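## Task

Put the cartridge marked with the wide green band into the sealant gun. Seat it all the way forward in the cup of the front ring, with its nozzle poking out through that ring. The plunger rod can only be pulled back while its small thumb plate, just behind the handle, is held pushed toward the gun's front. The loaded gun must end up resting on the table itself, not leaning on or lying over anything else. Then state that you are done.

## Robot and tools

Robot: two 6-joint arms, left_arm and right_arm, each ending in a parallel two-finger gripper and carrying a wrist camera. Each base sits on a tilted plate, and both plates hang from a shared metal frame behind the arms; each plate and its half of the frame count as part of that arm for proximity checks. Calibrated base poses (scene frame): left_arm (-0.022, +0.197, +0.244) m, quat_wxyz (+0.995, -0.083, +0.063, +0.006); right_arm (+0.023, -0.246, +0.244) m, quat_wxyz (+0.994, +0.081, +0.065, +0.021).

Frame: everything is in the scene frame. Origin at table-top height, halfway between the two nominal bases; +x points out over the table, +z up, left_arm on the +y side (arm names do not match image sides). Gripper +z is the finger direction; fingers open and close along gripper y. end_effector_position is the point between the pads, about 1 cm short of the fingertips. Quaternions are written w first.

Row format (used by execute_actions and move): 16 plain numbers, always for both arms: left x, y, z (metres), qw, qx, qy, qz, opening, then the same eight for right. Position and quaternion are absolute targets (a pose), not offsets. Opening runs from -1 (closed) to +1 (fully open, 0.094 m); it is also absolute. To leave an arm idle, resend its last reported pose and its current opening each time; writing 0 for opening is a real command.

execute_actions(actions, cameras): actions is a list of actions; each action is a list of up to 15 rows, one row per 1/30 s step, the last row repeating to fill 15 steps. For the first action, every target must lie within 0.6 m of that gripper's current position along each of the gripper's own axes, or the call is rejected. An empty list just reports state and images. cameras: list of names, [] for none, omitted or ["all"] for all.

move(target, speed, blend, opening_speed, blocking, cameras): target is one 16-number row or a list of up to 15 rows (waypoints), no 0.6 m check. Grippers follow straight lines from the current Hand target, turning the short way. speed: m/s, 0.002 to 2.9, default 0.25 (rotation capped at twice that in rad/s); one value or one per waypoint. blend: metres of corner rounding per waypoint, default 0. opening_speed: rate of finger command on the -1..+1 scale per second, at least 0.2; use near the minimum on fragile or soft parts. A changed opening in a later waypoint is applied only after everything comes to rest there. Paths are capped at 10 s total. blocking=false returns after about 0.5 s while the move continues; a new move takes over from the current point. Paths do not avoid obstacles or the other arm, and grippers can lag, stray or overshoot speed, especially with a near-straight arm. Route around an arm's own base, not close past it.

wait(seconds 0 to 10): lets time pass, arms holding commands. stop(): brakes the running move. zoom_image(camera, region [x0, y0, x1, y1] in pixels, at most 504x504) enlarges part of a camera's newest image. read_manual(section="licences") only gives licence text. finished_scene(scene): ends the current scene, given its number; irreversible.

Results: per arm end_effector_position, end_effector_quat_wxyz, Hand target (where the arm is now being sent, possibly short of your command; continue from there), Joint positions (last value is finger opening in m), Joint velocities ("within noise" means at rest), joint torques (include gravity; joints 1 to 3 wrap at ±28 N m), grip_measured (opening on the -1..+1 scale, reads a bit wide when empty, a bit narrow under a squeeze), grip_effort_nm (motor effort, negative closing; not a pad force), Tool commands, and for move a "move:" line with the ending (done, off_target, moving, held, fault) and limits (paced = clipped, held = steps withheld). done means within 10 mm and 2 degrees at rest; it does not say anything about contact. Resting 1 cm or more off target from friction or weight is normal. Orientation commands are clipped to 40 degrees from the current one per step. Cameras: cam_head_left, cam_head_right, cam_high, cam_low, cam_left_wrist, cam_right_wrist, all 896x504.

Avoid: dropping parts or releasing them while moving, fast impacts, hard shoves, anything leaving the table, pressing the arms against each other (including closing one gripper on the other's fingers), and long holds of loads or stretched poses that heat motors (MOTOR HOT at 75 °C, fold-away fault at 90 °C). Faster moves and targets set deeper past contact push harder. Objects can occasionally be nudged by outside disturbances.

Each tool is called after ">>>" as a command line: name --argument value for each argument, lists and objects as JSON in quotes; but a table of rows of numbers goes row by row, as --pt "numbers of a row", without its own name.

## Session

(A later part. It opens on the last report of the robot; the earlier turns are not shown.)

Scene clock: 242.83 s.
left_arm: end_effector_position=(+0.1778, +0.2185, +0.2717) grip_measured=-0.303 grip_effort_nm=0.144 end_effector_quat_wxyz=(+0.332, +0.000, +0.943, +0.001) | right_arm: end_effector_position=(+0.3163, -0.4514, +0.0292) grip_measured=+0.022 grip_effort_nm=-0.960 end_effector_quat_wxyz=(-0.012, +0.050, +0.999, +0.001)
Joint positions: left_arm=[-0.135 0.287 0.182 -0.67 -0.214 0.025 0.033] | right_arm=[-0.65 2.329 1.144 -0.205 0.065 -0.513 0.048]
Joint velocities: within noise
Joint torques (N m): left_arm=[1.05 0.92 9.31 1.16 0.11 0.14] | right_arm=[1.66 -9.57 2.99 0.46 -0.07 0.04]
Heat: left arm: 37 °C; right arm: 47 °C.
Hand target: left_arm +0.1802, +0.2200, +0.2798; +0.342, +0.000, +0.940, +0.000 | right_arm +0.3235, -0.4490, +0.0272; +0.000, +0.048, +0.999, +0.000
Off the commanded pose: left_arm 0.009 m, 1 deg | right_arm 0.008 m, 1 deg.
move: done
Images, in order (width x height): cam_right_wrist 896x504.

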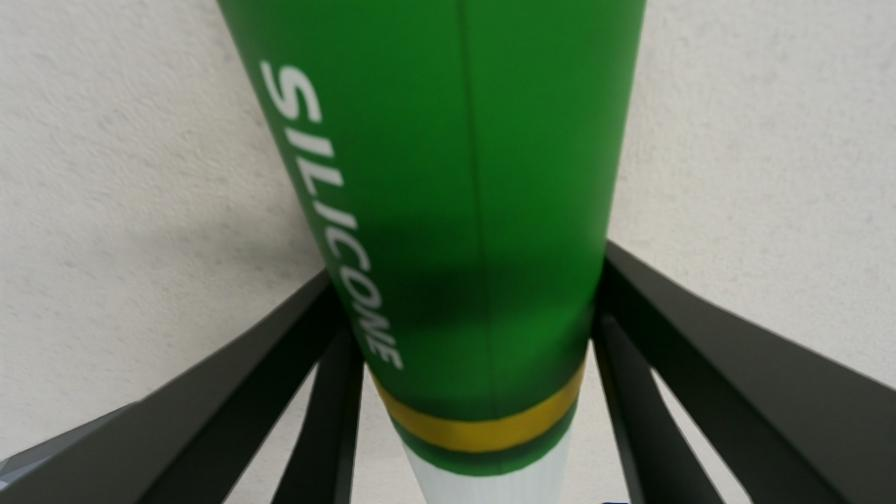

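>>> move --pt "0.18 0.22 0.28 0.342 0 0.94 0 -0.3 0.3235 -0.449 0.028 0 0.0480 0.9988 0 -0.08" --pt "0.18 0.22 0.28 0.342 0 0.94 0 -0.3 0.33 -0.445 0.12 0 0.0480 0.9988 0 -0.08" --pt "0.16 0.24 0.30 0.342 0 0.94 0 -0.3 0.36 -0.25 0.20 0 0.2924 0.9563 0 -0.08" --pt "0.14 0.25 0.30 0.342 0 0.94 0 -0.3 0.37 0.016 0.17 0 0.5225 0.8526 0 -0.08" --speed 0.2 --blend '[0,0.04,0.05,0]' --cameras '["cam_right_wrist","cam_left_wrist","cam_head_right","cam_high"]'

Scene clock: 262.57 s.
left_arm: end_effector_position=(+0.1395, +0.2508, +0.2882) grip_measured=-0.303 grip_effort_nm=0.149 end_effector_quat_wxyz=(+0.332, -0.006, +0.943, -0.001) | right_arm: end_effector_position=(+0.3649, +0.0136, +0.1633) grip_measured=+0.019 grip_effort_nm=-1.004 end_effector_quat_wxyz=(-0.012, +0.522, +0.853, +0.003)
Joint positions: left_arm=[0.662 0.083 0.274 -1.009 0.359 0.578 0.033] | right_arm=[0.643 2.385 1.61 -0.795 0.184 1.782 0.048]
Joint velocities: within noise
Joint torques (N m): left_arm=[0.68 2.45 10.45 0.93 0.32 0.15] | right_arm=[3.56 -11.29 8.77 -0.11 0.24 0.1]
Heat: left arm: 33 °C; right arm: 46 °C.
Hand target: left_arm +0.1405, +0.2500, +0.2996; +0.342, +0.000, +0.940, +0.001 | right_arm +0.3699, +0.0159, +0.1700; +0.000, +0.523, +0.853, +0.001
Off the commanded pose: left_arm 0.012 m, 1 deg | right_arm 0.009 m, 1 deg.
move: off_target (left_arm)
Images, in order (width x height): cam_head_right 896x504, cam_high 896x504, cam_left_wrist 896x504, cam_right_wrist 896x504.

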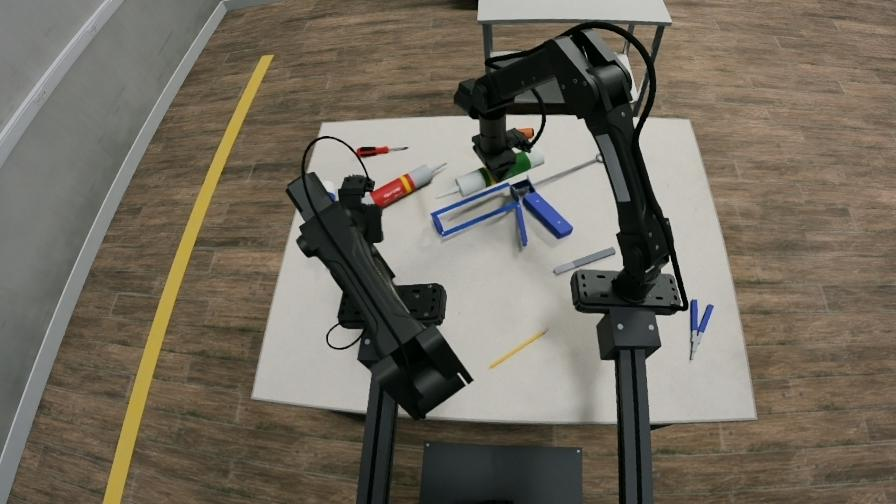

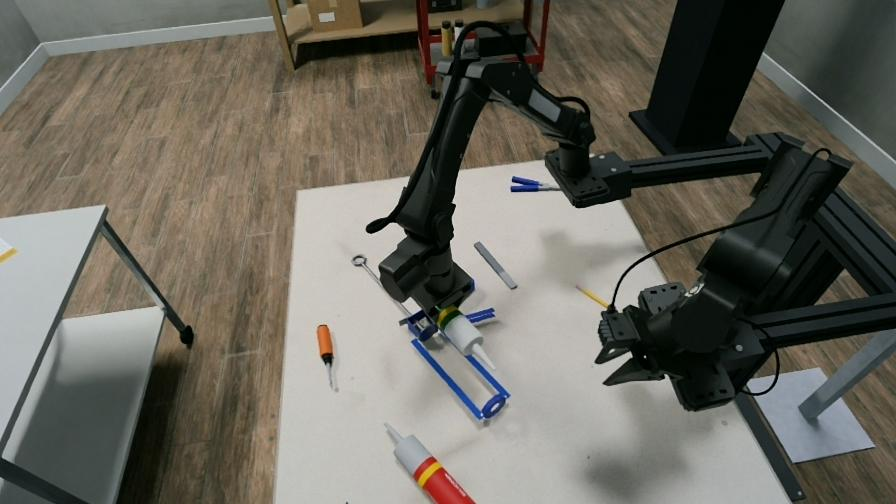

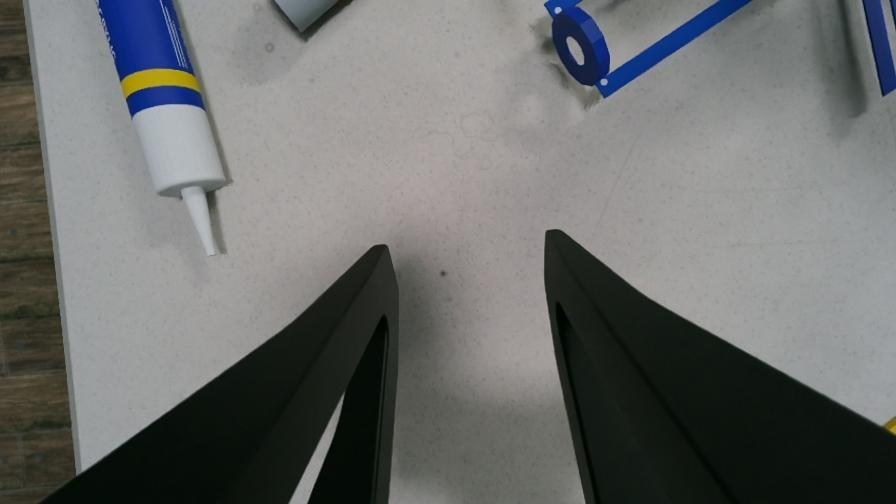

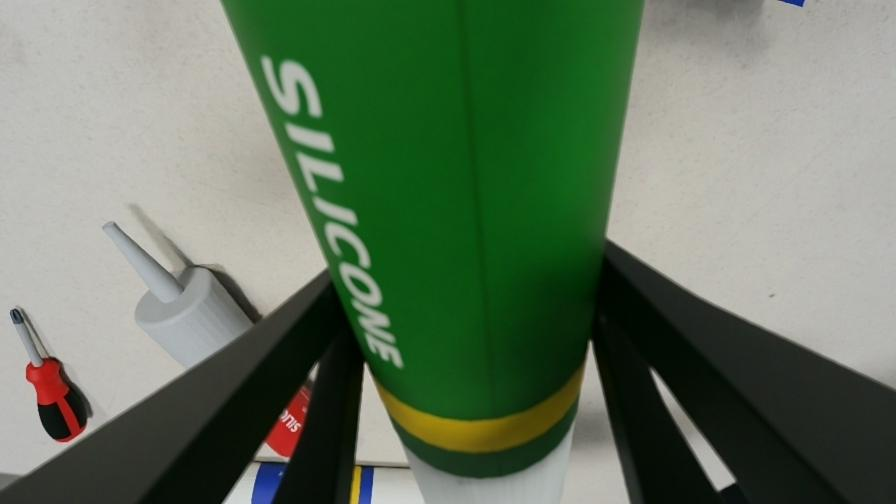

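>>> move --pt "0.20 0.15 0.32 0.342 0 0.94 0 -0.3 0.375 0.012 0.12 0.1187 0.5174 0.8443 -0.0727 -0.08" --pt "0.20 0.15 0.32 0.342 0 0.94 0 -0.3 0.375 0.012 0.085 0.1187 0.5174 0.8443 -0.0727 -0.08" --speed 0.12 --cameras '["cam_right_wrist","cam_left_wrist","cam_head_right"]'

>>> zoom_image --camera "cam_left_wrist" --region '[300, 0, 800, 300]'

Scene clock: 274.07 s.
left_arm: end_effector_position=(+0.1877, +0.1556, +0.3038) grip_measured=-0.303 grip_effort_nm=0.144 end_effector_quat_wxyz=(+0.318, +0.018, +0.948, +0.014) | right_arm: end_effector_position=(+0.3646, +0.0090, +0.0769) grip_measured=+0.019 grip_effort_nm=-1.009 end_effector_quat_wxyz=(+0.094, +0.520, +0.846, -0.077)
Joint positions: left_arm=[-0.813 0.741 0.375 -0.703 -0.643 -0.538 0.033] | right_arm=[0.691 2.681 1.739 -0.739 0.431 1.869 0.048]
Joint velocities: within noise
Joint torques (N m): left_arm=[-0.69 1.01 10.63 1.26 -0.29 -0.11] | right_arm=[3.74 -12.44 7.04 -0.09 0.54 0.05]
Heat: left arm: 32 °C; right arm: 47 °C.
Hand target: left_arm +0.1990, +0.1505, +0.3204; +0.342, +0.000, +0.940, +0.000 | right_arm +0.3747, +0.0120, +0.0852; +0.118, +0.517, +0.844, -0.072
Off the commanded pose: left_arm 0.021 m, 4 deg | right_arm 0.014 m, 3 deg.
move: off_target (left_arm, right_arm)
Images, in order (width x height): cam_head_right 896x504, cam_left_wrist 896x504, cam_right_wrist 896x504.

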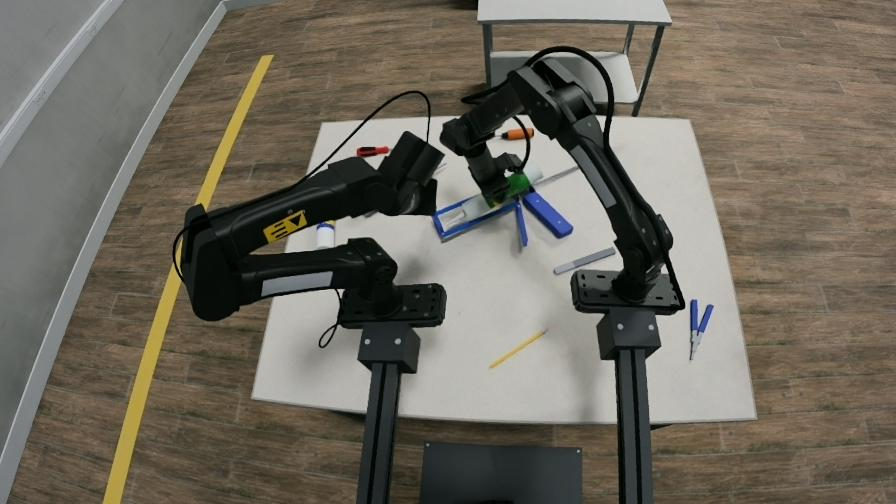

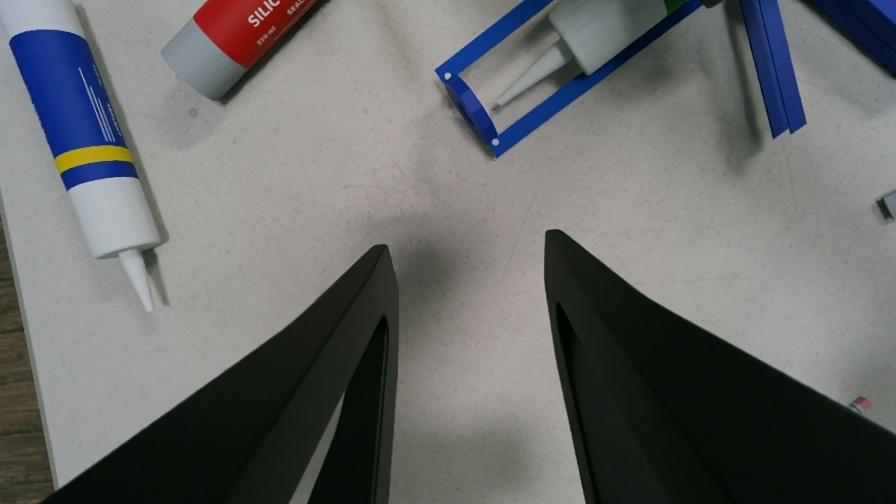

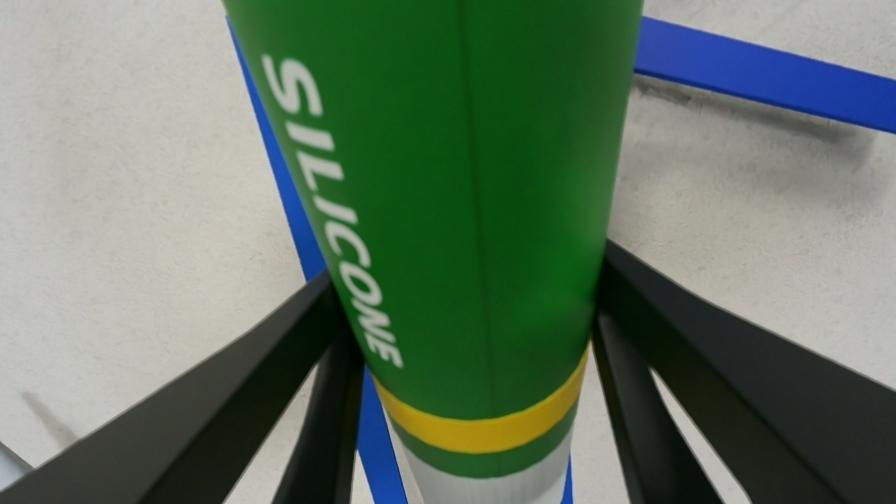

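Scaled by 1.008 from the camera's 896x504 image, which has a finer 1280x720 frame.

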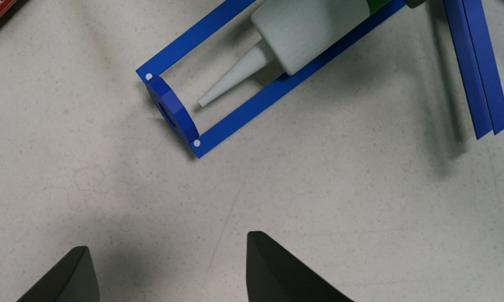

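>>> move --target '[0.20,0.15,0.32,0.342,0,0.94,0,-0.3,0.387,0.018,0.084,0.1187,0.5233,0.8407,-0.0727,-0.08]' --speed 0.08 --cameras '["cam_right_wrist","cam_left_wrist"]'

>>> zoom_image --camera "cam_left_wrist" --region '[400, 0, 720, 200]'

Scene clock: 287.03 s.
left_arm: end_effector_position=(+0.1880, +0.1555, +0.3040) grip_measured=-0.303 grip_effort_nm=0.144 end_effector_quat_wxyz=(+0.319, +0.017, +0.948, +0.014) | right_arm: end_effector_position=(+0.3784, +0.0214, +0.0770) grip_measured=+0.019 grip_effort_nm=-1.009 end_effector_quat_wxyz=(+0.098, +0.523, +0.844, -0.064)
Joint positions: left_arm=[-0.813 0.741 0.375 -0.701 -0.643 -0.539 0.033] | right_arm=[0.691 2.72 1.828 -0.761 0.431 1.869 0.048]
Joint velocities: within noise
Joint torques (N m): left_arm=[-0.72 1.03 10.54 1.21 -0.27 -0.14] | right_arm=[3.03 -12.49 7.92 -0.29 0.56 0.07]
Heat: left arm: 31 °C; right arm: 49 °C.
Hand target: left_arm +0.1990, +0.1504, +0.3204; +0.342, +0.000, +0.940, +0.000 | right_arm +0.3869, +0.0181, +0.0842; +0.119, +0.523, +0.841, -0.071
Off the commanded pose: left_arm 0.021 m, 4 deg | right_arm 0.012 m, 3 deg.
move: off_target (left_arm, right_arm)
Images, in order (width x height): cam_left_wrist 896x504, cam_right_wrist 896x504.

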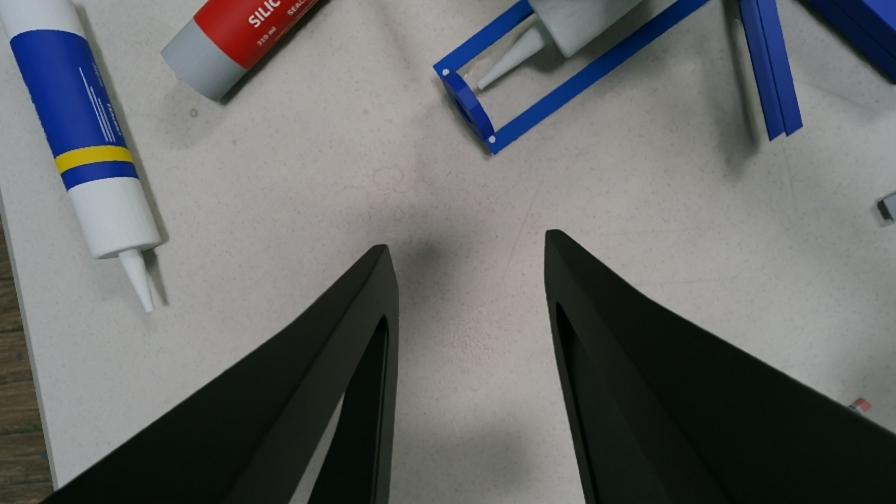

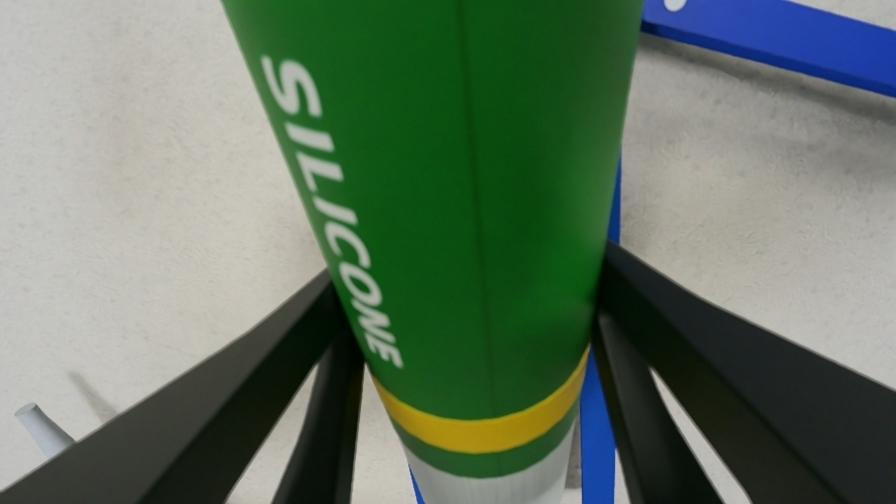

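Scaled by 1.575 from the camera's 896x504 image, which has a finer 1280x720 frame.

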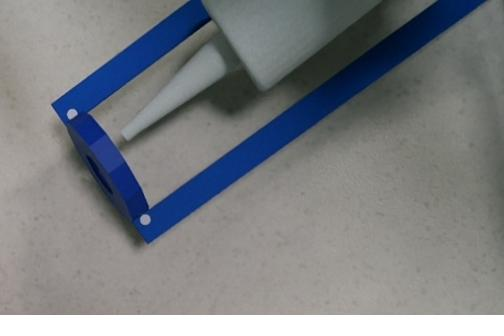

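>>> move --target '[0.20,0.15,0.32,0.342,0,0.94,0,-0.3,0.374,0.021,0.080,0.1171,0.5358,0.8329,-0.0753,-0.08]' --speed 0.06 --cameras '["cam_left_wrist"]'

>>> zoom_image --camera "cam_left_wrist" --region '[400, 0, 720, 200]'

Scene clock: 299.27 s.
left_arm: end_effector_position=(+0.1881, +0.1555, +0.3041) grip_measured=-0.303 grip_effort_nm=0.144 end_effector_quat_wxyz=(+0.319, +0.017, +0.947, +0.014) | right_arm: end_effector_position=(+0.3778, +0.0208, +0.0771) grip_measured=+0.019 grip_effort_nm=-1.004 end_effector_quat_wxyz=(+0.099, +0.542, +0.832, -0.064)
Joint positions: left_arm=[-0.813 0.741 0.375 -0.701 -0.644 -0.539 0.033] | right_arm=[0.691 2.72 1.828 -0.765 0.431 1.915 0.048]
Joint velocities: within noise
Joint torques (N m): left_arm=[-0.64 0.99 10.61 1.25 -0.27 -0.1] | right_arm=[4.86 -12.25 5.64 -0.19 0.48 0.18]
Heat: left arm: 31 °C; right arm: 52 °C.
Hand target: left_arm +0.1991, +0.1505, +0.3204; +0.342, +0.000, +0.940, +0.000 | right_arm +0.3741, +0.0211, +0.0802; +0.117, +0.535, +0.833, -0.074
Off the commanded pose: left_arm 0.021 m, 4 deg | right_arm 0.005 m, 3 deg.
move: off_target (left_arm, right_arm)
Images, in order (width x height): cam_left_wrist 896x504.

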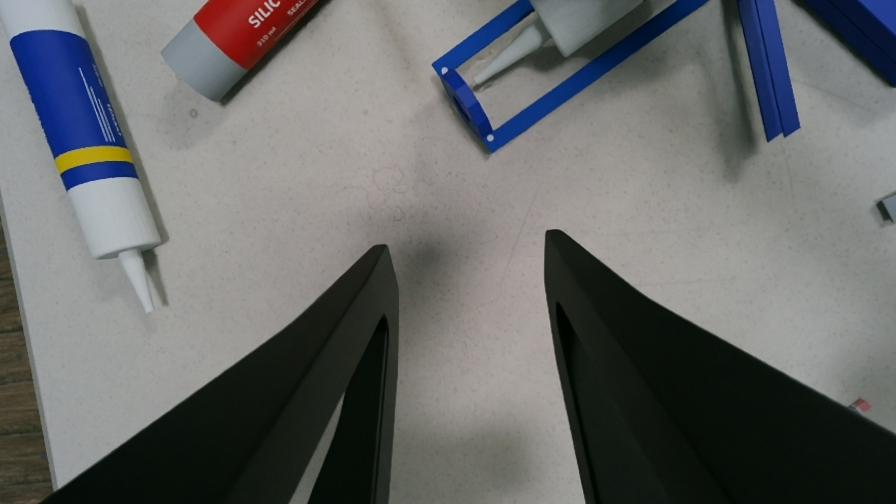

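Scaled by 1.575 from the camera's 896x504 image, which has a finer 1280x720 frame.

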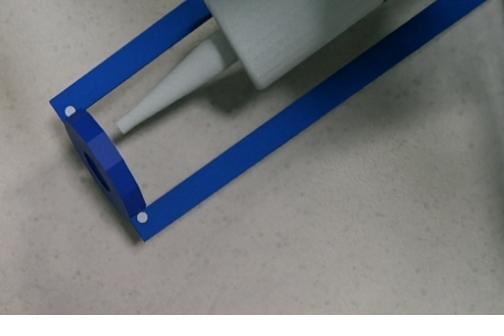

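>>> move --target '[0.20,0.15,0.32,0.342,0,0.94,0,-0.3,0.363,0.043,0.074,0.1180,0.5248,0.8398,-0.0738,-0.08]' --speed 0.06 --cameras '["cam_left_wrist"]'

>>> zoom_image --camera "cam_left_wrist" --region '[400, 0, 720, 200]'

Scene clock: 308.93 s.
left_arm: end_effector_position=(+0.1882, +0.1554, +0.3041) grip_measured=-0.303 grip_effort_nm=0.149 end_effector_quat_wxyz=(+0.319, +0.017, +0.947, +0.014) | right_arm: end_effector_position=(+0.3610, +0.0371, +0.0653) grip_measured=+0.019 grip_effort_nm=-1.009 end_effector_quat_wxyz=(+0.100, +0.531, +0.839, -0.071)
Joint positions: left_arm=[-0.813 0.741 0.375 -0.7 -0.644 -0.539 0.033] | right_arm=[0.739 2.777 1.867 -0.781 0.434 1.944 0.048]
Joint velocities: within noise
Joint torques (N m): left_arm=[-0.66 1.05 10.59 1.21 -0.3 -0.11] | right_arm=[4.94 -12.6 7.86 -0.39 0.44 0.12]
Heat: left arm: 31 °C; right arm: 53 °C.
Hand target: left_arm +0.1991, +0.1505, +0.3204; +0.342, +0.000, +0.940, +0.000 | right_arm +0.3629, +0.0431, +0.0741; +0.118, +0.525, +0.840, -0.072
Off the commanded pose: left_arm 0.020 m, 4 deg | right_arm 0.011 m, 2 deg.
move: off_target (left_arm, right_arm)
Images, in order (width x height): cam_left_wrist 896x504.

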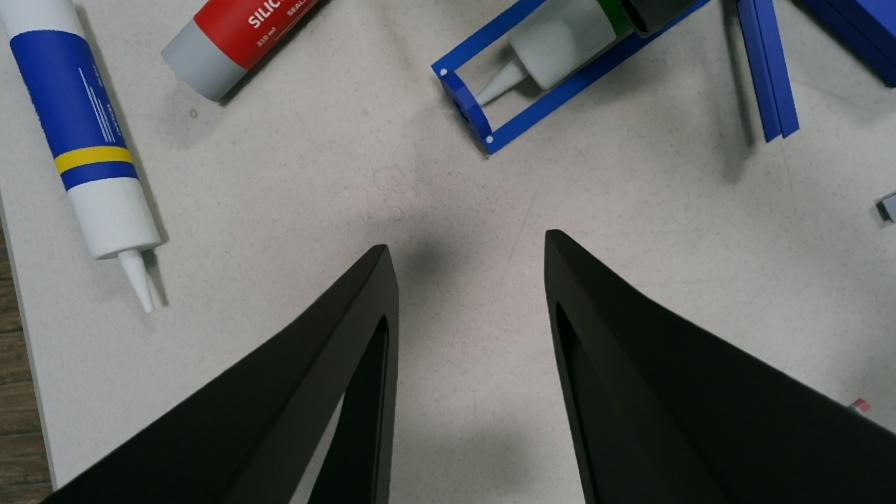

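Scaled by 1.575 from the camera's 896x504 image, which has a finer 1280x720 frame.

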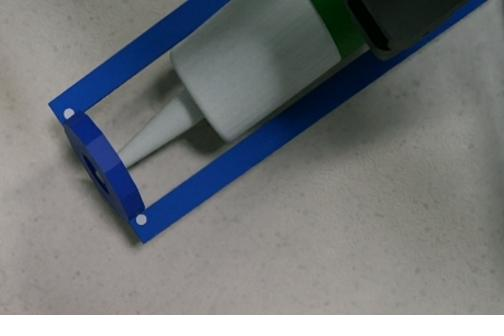

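>>> move --target '[0.20,0.15,0.32,0.342,0,0.94,0,-0.3,0.3725,0.046,0.081,0.1180,0.5248,0.8398,-0.0738,-0.08]' --speed 0.06 --cameras '["cam_left_wrist"]'

>>> zoom_image --camera "cam_left_wrist" --region '[400, 0, 720, 200]'

Scene clock: 319.17 s.
left_arm: end_effector_position=(+0.1883, +0.1554, +0.3042) grip_measured=-0.303 grip_effort_nm=0.144 end_effector_quat_wxyz=(+0.320, +0.016, +0.947, +0.014) | right_arm: end_effector_position=(+0.3662, +0.0402, +0.0718) grip_measured=+0.019 grip_effort_nm=-1.009 end_effector_quat_wxyz=(+0.100, +0.529, +0.839, -0.076)
Joint positions: left_arm=[-0.813 0.741 0.375 -0.7 -0.644 -0.539 0.033] | right_arm=[0.739 2.791 1.928 -0.839 0.435 1.945 0.048]
Joint velocities: within noise
Joint torques (N m): left_arm=[-0.65 0.98 10.54 1.21 -0.29 -0.1] | right_arm=[4.37 -12.77 8.18 -0.28 0.44 0.07]
Heat: left arm: 30 °C; right arm: 53 °C.
Hand target: left_arm +0.1991, +0.1505, +0.3204; +0.342, +0.000, +0.940, +0.000 | right_arm +0.3722, +0.0460, +0.0811; +0.118, +0.525, +0.840, -0.072
Off the commanded pose: left_arm 0.020 m, 4 deg | right_arm 0.013 m, 2 deg.
move: off_target (left_arm, right_arm)
Images, in order (width x height): cam_left_wrist 896x504.

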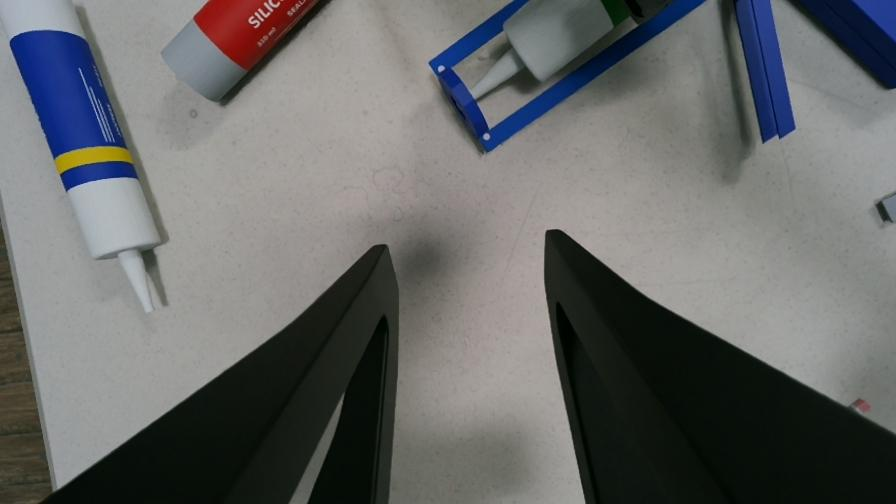

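Scaled by 1.575 from the camera's 896x504 image, which has a finer 1280x720 frame.

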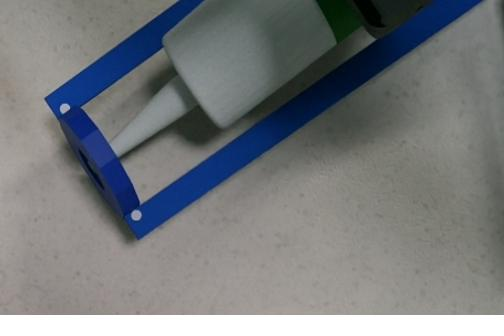

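>>> move --target '[0.20,0.15,0.32,0.342,0,0.94,0,-0.3,0.360,0.0735,0.0735,0.1180,0.5248,0.8398,-0.0738,-0.08]' --speed 0.05 --cameras '["cam_left_wrist","cam_right_wrist"]'

>>> zoom_image --camera "cam_left_wrist" --region '[400, 0, 720, 200]'

Scene clock: 326.70 s.
left_arm: end_effector_position=(+0.1883, +0.1554, +0.3042) grip_measured=-0.303 grip_effort_nm=0.144 end_effector_quat_wxyz=(+0.320, +0.016, +0.947, +0.014) | right_arm: end_effector_position=(+0.3611, +0.0632, +0.0644) grip_measured=+0.019 grip_effort_nm=-1.009 end_effector_quat_wxyz=(+0.105, +0.530, +0.838, -0.077)
Joint positions: left_arm=[-0.813 0.741 0.375 -0.7 -0.644 -0.539 0.033] | right_arm=[0.781 2.88 2.066 -0.906 0.44 1.993 0.048]
Joint velocities: within noise
Joint torques (N m): left_arm=[-0.69 1.06 10.65 1.24 -0.3 -0.11] | right_arm=[5.45 -13.14 8.39 -0.32 0.32 0.22]
Heat: left arm: 30 °C; right arm: 52 °C.
Hand target: left_arm +0.1991, +0.1505, +0.3203; +0.342, +0.000, +0.940, +0.000 | right_arm +0.3599, +0.0733, +0.0735; +0.118, +0.525, +0.840, -0.072
Off the commanded pose: left_arm 0.020 m, 4 deg | right_arm 0.014 m, 2 deg.
move: off_target (left_arm, right_arm)
Images, in order (width x height): cam_left_wrist 896x504, cam_right_wrist 896x504.

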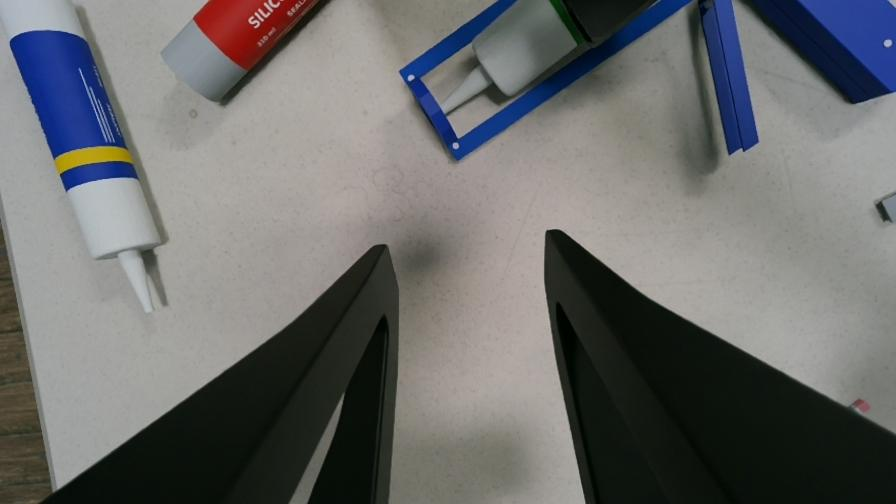

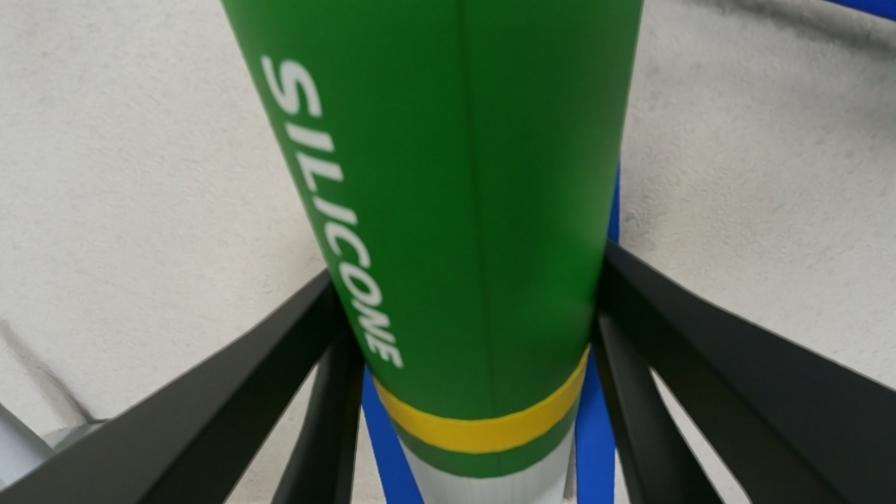

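Scaled by 1.575 from the camera's 896x504 image, which has a finer 1280x720 frame.

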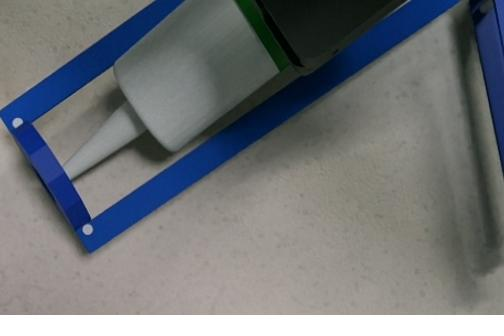

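>>> move --target '[0.20,0.15,0.32,0.342,0,0.94,0,-0.3,0.370,0.0735,0.0755,0.1180,0.5248,0.8398,-0.0738,-0.08]' --speed 0.05 --cameras '["cam_left_wrist","cam_head_right"]'

>>> zoom_image --camera "cam_left_wrist" --region '[380, 0, 700, 200]'

>>> zoom_image --camera "cam_head_right" --region '[400, 150, 560, 260]'

Scene clock: 344.57 s.
left_arm: end_effector_position=(+0.1883, +0.1553, +0.3042) grip_measured=-0.303 grip_effort_nm=0.134 end_effector_quat_wxyz=(+0.320, +0.016, +0.947, +0.013) | right_arm: end_effector_position=(+0.3649, +0.0668, +0.0663) grip_measured=+0.019 grip_effort_nm=-1.009 end_effector_quat_wxyz=(+0.105, +0.529, +0.839, -0.078)
Joint positions: left_arm=[-0.813 0.741 0.375 -0.699 -0.644 -0.539 0.033] | right_arm=[0.781 2.903 2.124 -0.945 0.44 1.992 0.048]
Joint velocities: within noise
Joint torques (N m): left_arm=[-0.66 0.94 10.66 1.21 -0.31 -0.09] | right_arm=[4.23 -13.39 8.75 -0.3 0.32 0.02]
Heat: left arm: 30 °C; right arm: 51 °C.
Hand target: left_arm +0.1991, +0.1505, +0.3204; +0.342, +0.000, +0.940, +0.000 | right_arm +0.3699, +0.0734, +0.0756; +0.118, +0.525, +0.840, -0.073
Off the commanded pose: left_arm 0.020 m, 4 deg | right_arm 0.012 m, 2 deg.
move: off_target (left_arm, right_arm)
Images, in order (width x height): cam_head_right 896x504, cam_left_wrist 896x504.

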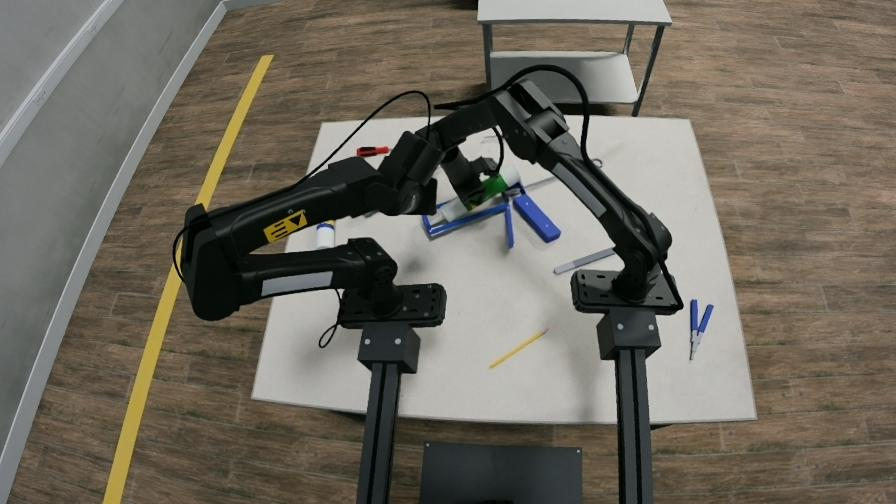

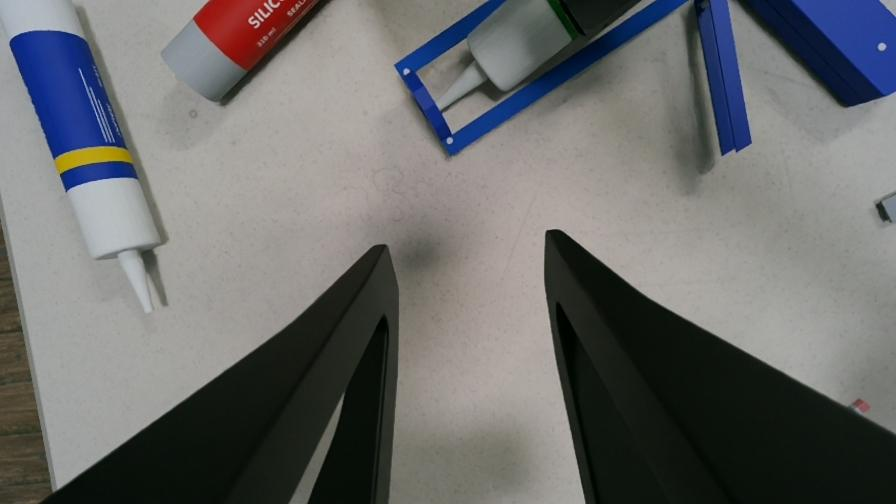

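Scaled by 1.575 from the camera's 896x504 image, which has a finer 1280x720 frame.

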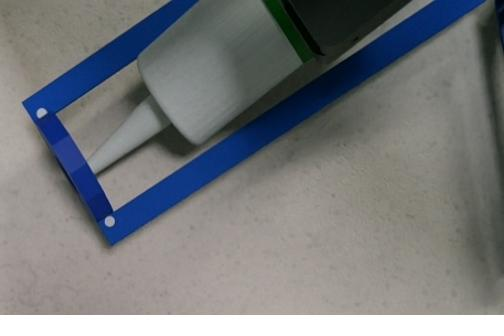

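Scaled by 3.150 from the camera's 896x504 image, which has a finer 1280x720 frame.

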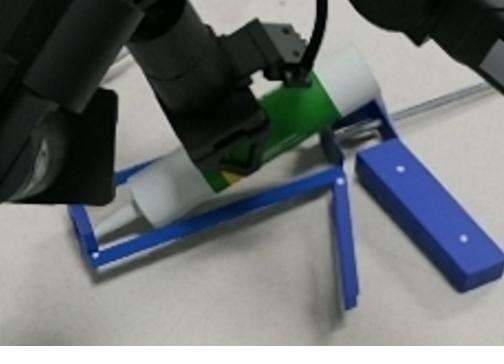

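>>> wait --seconds 0.1 --cameras '["cam_low","cam_high"]'

>>> zoom_image --camera "cam_low" --region '[500, 220, 660, 320]'

>>> zoom_image --camera "cam_high" --region '[380, 270, 580, 450]'

Scene clock: 359.80 s.
left_arm: end_effector_position=(+0.1883, +0.1553, +0.3042) grip_measured=-0.303 grip_effort_nm=0.144 end_effector_quat_wxyz=(+0.320, +0.016, +0.947, +0.013) | right_arm: end_effector_position=(+0.3649, +0.0668, +0.0663) grip_measured=+0.019 grip_effort_nm=-1.009 end_effector_quat_wxyz=(+0.105, +0.529, +0.839, -0.079)
Joint positions: left_arm=[-0.813 0.741 0.375 -0.699 -0.644 -0.539 0.033] | right_arm=[0.781 2.903 2.124 -0.945 0.44 1.992 0.048]
Joint velocities: within noise
Joint torques (N m): left_arm=[-0.77 1.07 10.69 1.23 -0.29 -0.1] | right_arm=[4.22 -13.37 8.68 -0.28 0.33 0.04]
Heat: left arm: 30 °C; right arm: 53 °C.
Hand target: left_arm +0.1991, +0.1505, +0.3203; +0.342, +0.000, +0.940, +0.000 | right_arm +0.3698, +0.0733, +0.0756; +0.118, +0.525, +0.840, -0.073
Tool commands: left_gripper/opening=-0.3 right_gripper/opening=-0.08
Off the commanded pose: left_arm 0.020 m, 4 deg | right_arm 0.013 m, 2 deg.
wait: 0.10 s; at rest from the start
Images, in order (width x height): cam_high 896x504, cam_low 896x504.

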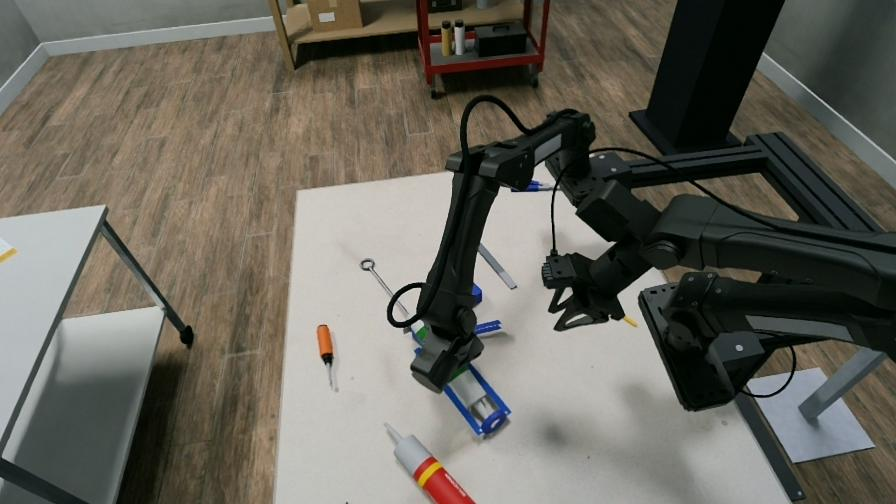

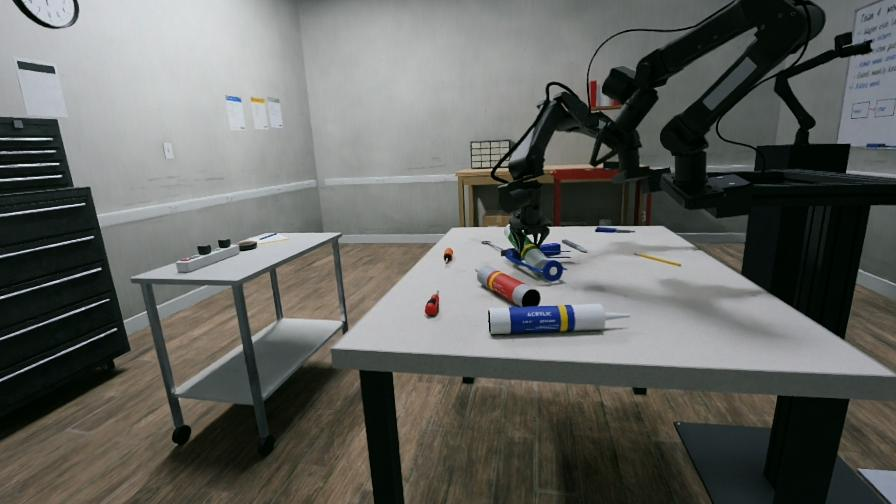

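Scaled by 3.150 from the camera's 896x504 image, which has a finer 1280x720 frame.

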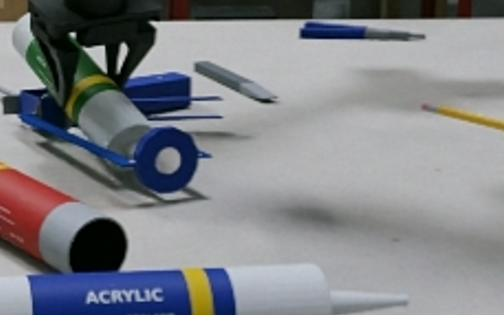

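Scaled by 2.520 from the camera's 896x504 image, which has a finer 1280x720 frame.

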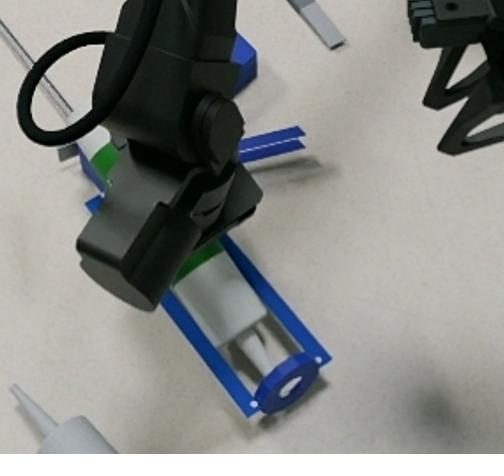

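>>> zoom_image --camera "cam_low" --region '[535, 255, 575, 285]'

>>> zoom_image --camera "cam_high" --region '[465, 390, 525, 440]'

Scaled by 12.600 from the camera's 896x504 image, which has a finer 1280x720 frame.

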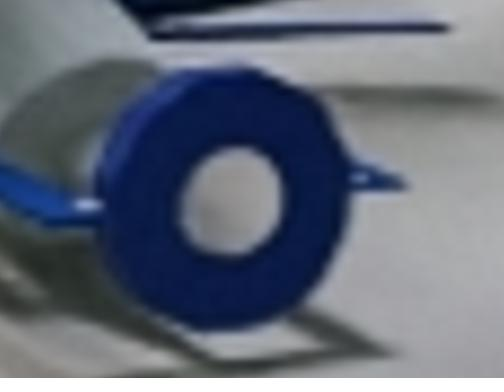

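Scaled by 8.400 from the camera's 896x504 image, which has a finer 1280x720 frame.

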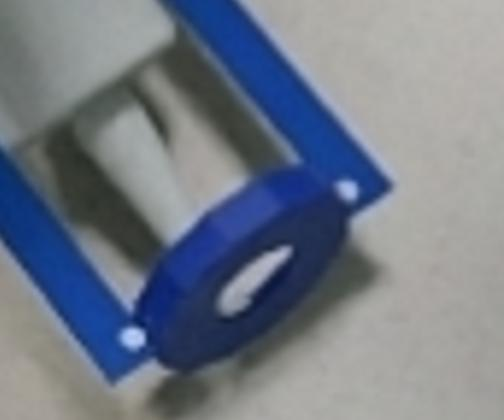

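>>> move --pt "0.17 0.28 0.28 0.171 -0.43 0.88 -0.1 -0.3 0.3699 0.0734 0.0756 0.1180 0.5248 0.8398 -0.0738 -0.08" --pt "0.245 0.285 0.14 0 -0.8616 0.5075 0 0.5 0.3699 0.0734 0.0756 0.1180 0.5248 0.8398 -0.0738 -0.08" --speed 0.25 --blend '[0.05,0]' --cameras '["cam_left_wrist","cam_head_left"]'

Scene clock: 389.70 s.
left_arm: end_effector_position=(+0.2374, +0.2836, +0.1416) grip_measured=+0.497 grip_effort_nm=0.149 end_effector_quat_wxyz=(+0.006, +0.860, -0.510, -0.001) | right_arm: end_effector_position=(+0.3649, +0.0668, +0.0663) grip_measured=+0.019 grip_effort_nm=-1.004 end_effector_quat_wxyz=(+0.105, +0.529, +0.839, -0.079)
Joint positions: left_arm=[0.268 1.787 0.722 -0.348 -0.117 -1.783 0.07] | right_arm=[0.781 2.903 2.124 -0.945 0.44 1.992 0.048]
Joint velocities: within noise
Joint torques (N m): left_arm=[-1.62 -4.29 5.65 0.31 -0.09 -0.14] | right_arm=[4.26 -13.46 8.61 -0.29 0.34 0.05]
Heat: left arm: 29 °C; right arm: 55 °C.
Hand target: left_arm +0.2449, +0.2849, +0.1402; +0.000, +0.862, -0.508, +0.000 | right_arm +0.3697, +0.0732, +0.0756; +0.118, +0.525, +0.840, -0.073
Off the commanded pose: left_arm 0.008 m, 1 deg | right_arm 0.012 m, 2 deg.
move: off_target (right_arm)
Images, in order (width x height): cam_head_left 896x504, cam_left_wrist 896x504.

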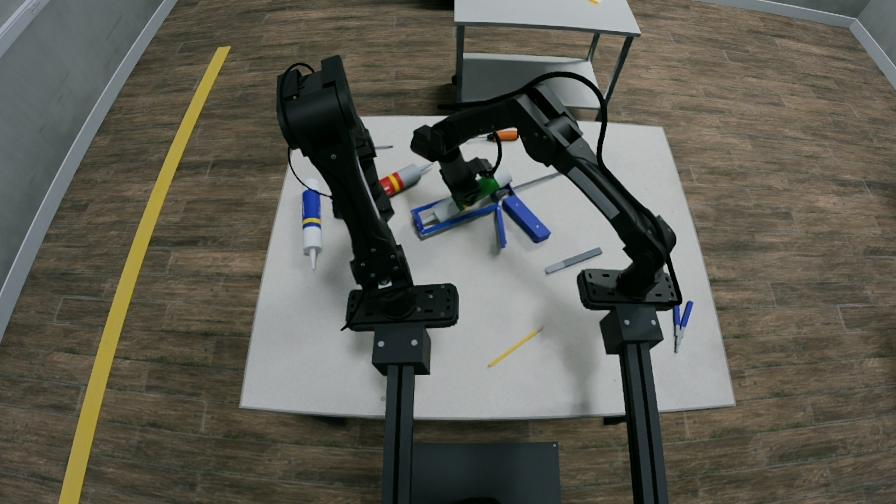

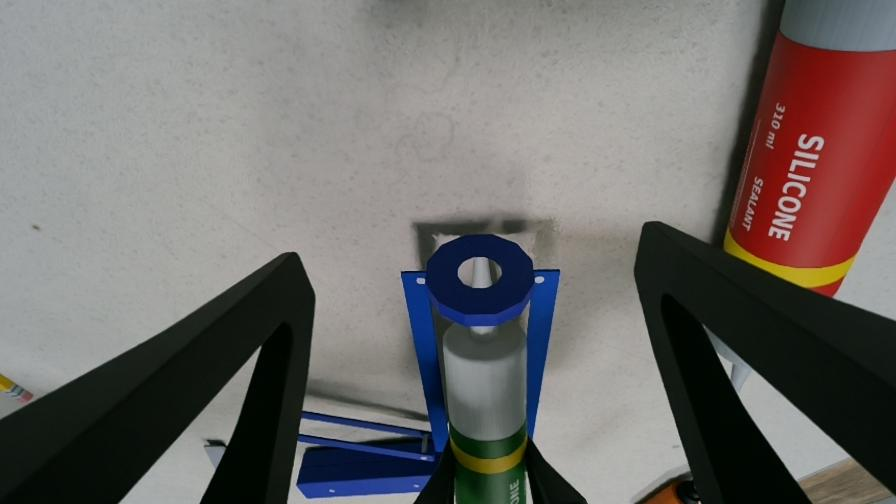

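Superb view.

>>> zoom_image --camera "cam_left_wrist" --region '[390, 210, 590, 410]'

Scaled by 2.520 from the camera's 896x504 image, which has a finer 1280x720 frame.

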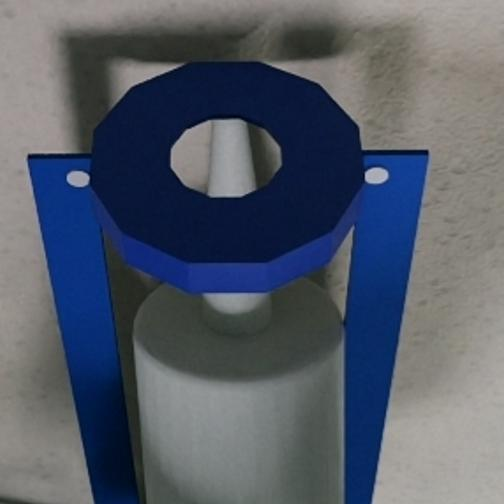

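>>> move --target '[0.245,0.285,0.14,0,-0.8616,0.5075,0,0.5,0.3665,0.0690,0.087,0.1180,0.5248,0.8398,-0.0738,-0.08]' --speed 0.05 --cameras '["cam_left_wrist"]'

>>> zoom_image --camera "cam_left_wrist" --region '[390, 210, 590, 410]'

Scene clock: 397.73 s.
left_arm: end_effector_position=(+0.2374, +0.2836, +0.1416) grip_measured=+0.497 grip_effort_nm=0.139 end_effector_quat_wxyz=(+0.006, +0.860, -0.510, -0.001) | right_arm: end_effector_position=(+0.3591, +0.0623, +0.0624) grip_measured=+0.019 grip_effort_nm=-1.004 end_effector_quat_wxyz=(+0.102, +0.526, +0.840, -0.088)
Joint positions: left_arm=[0.268 1.787 0.722 -0.348 -0.117 -1.783 0.07] | right_arm=[0.781 2.903 2.103 -0.944 0.438 1.993 0.048]
Joint velocities: within noise
Joint torques (N m): left_arm=[-1.62 -4.48 5.71 0.29 -0.08 -0.11] | right_arm=[4.6 -17.8 5.12 -0.27 0.35 0.06]
Heat: left arm: 30 °C; right arm: 55 °C.
Hand target: left_arm +0.2449, +0.2849, +0.1402; +0.000, +0.862, -0.507, +0.000 | right_arm +0.3664, +0.0690, +0.0863; +0.118, +0.525, +0.840, -0.074
Off the commanded pose: left_arm 0.008 m, 1 deg | right_arm 0.027 m, 2 deg.
move: off_target (right_arm)
Images, in order (width x height): cam_left_wrist 896x504.

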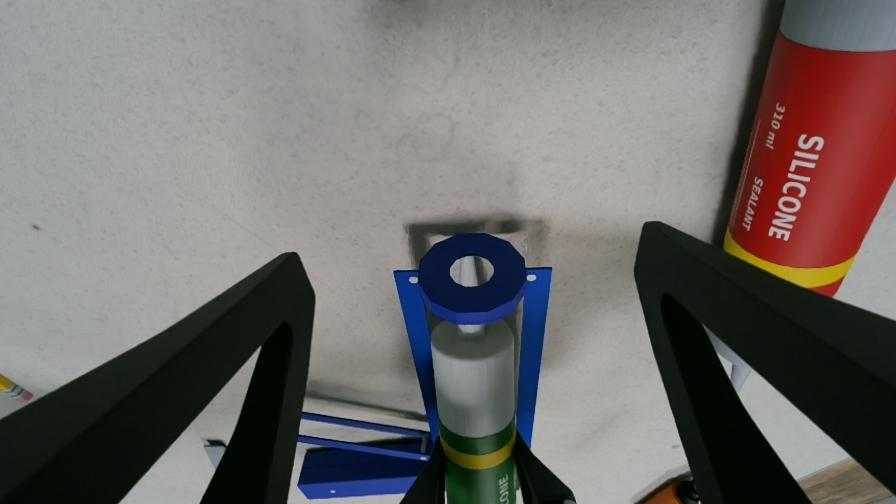

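Scaled by 2.520 from the camera's 896x504 image, which has a finer 1280x720 frame.

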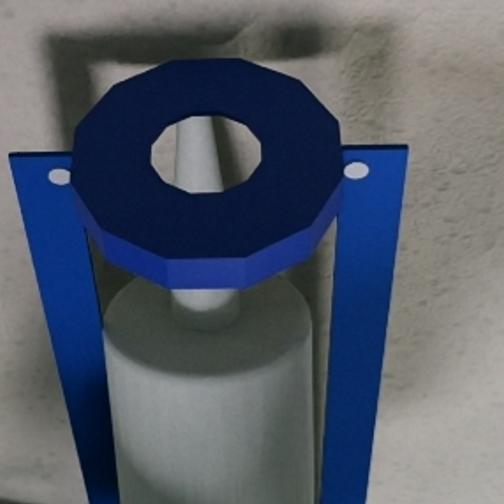

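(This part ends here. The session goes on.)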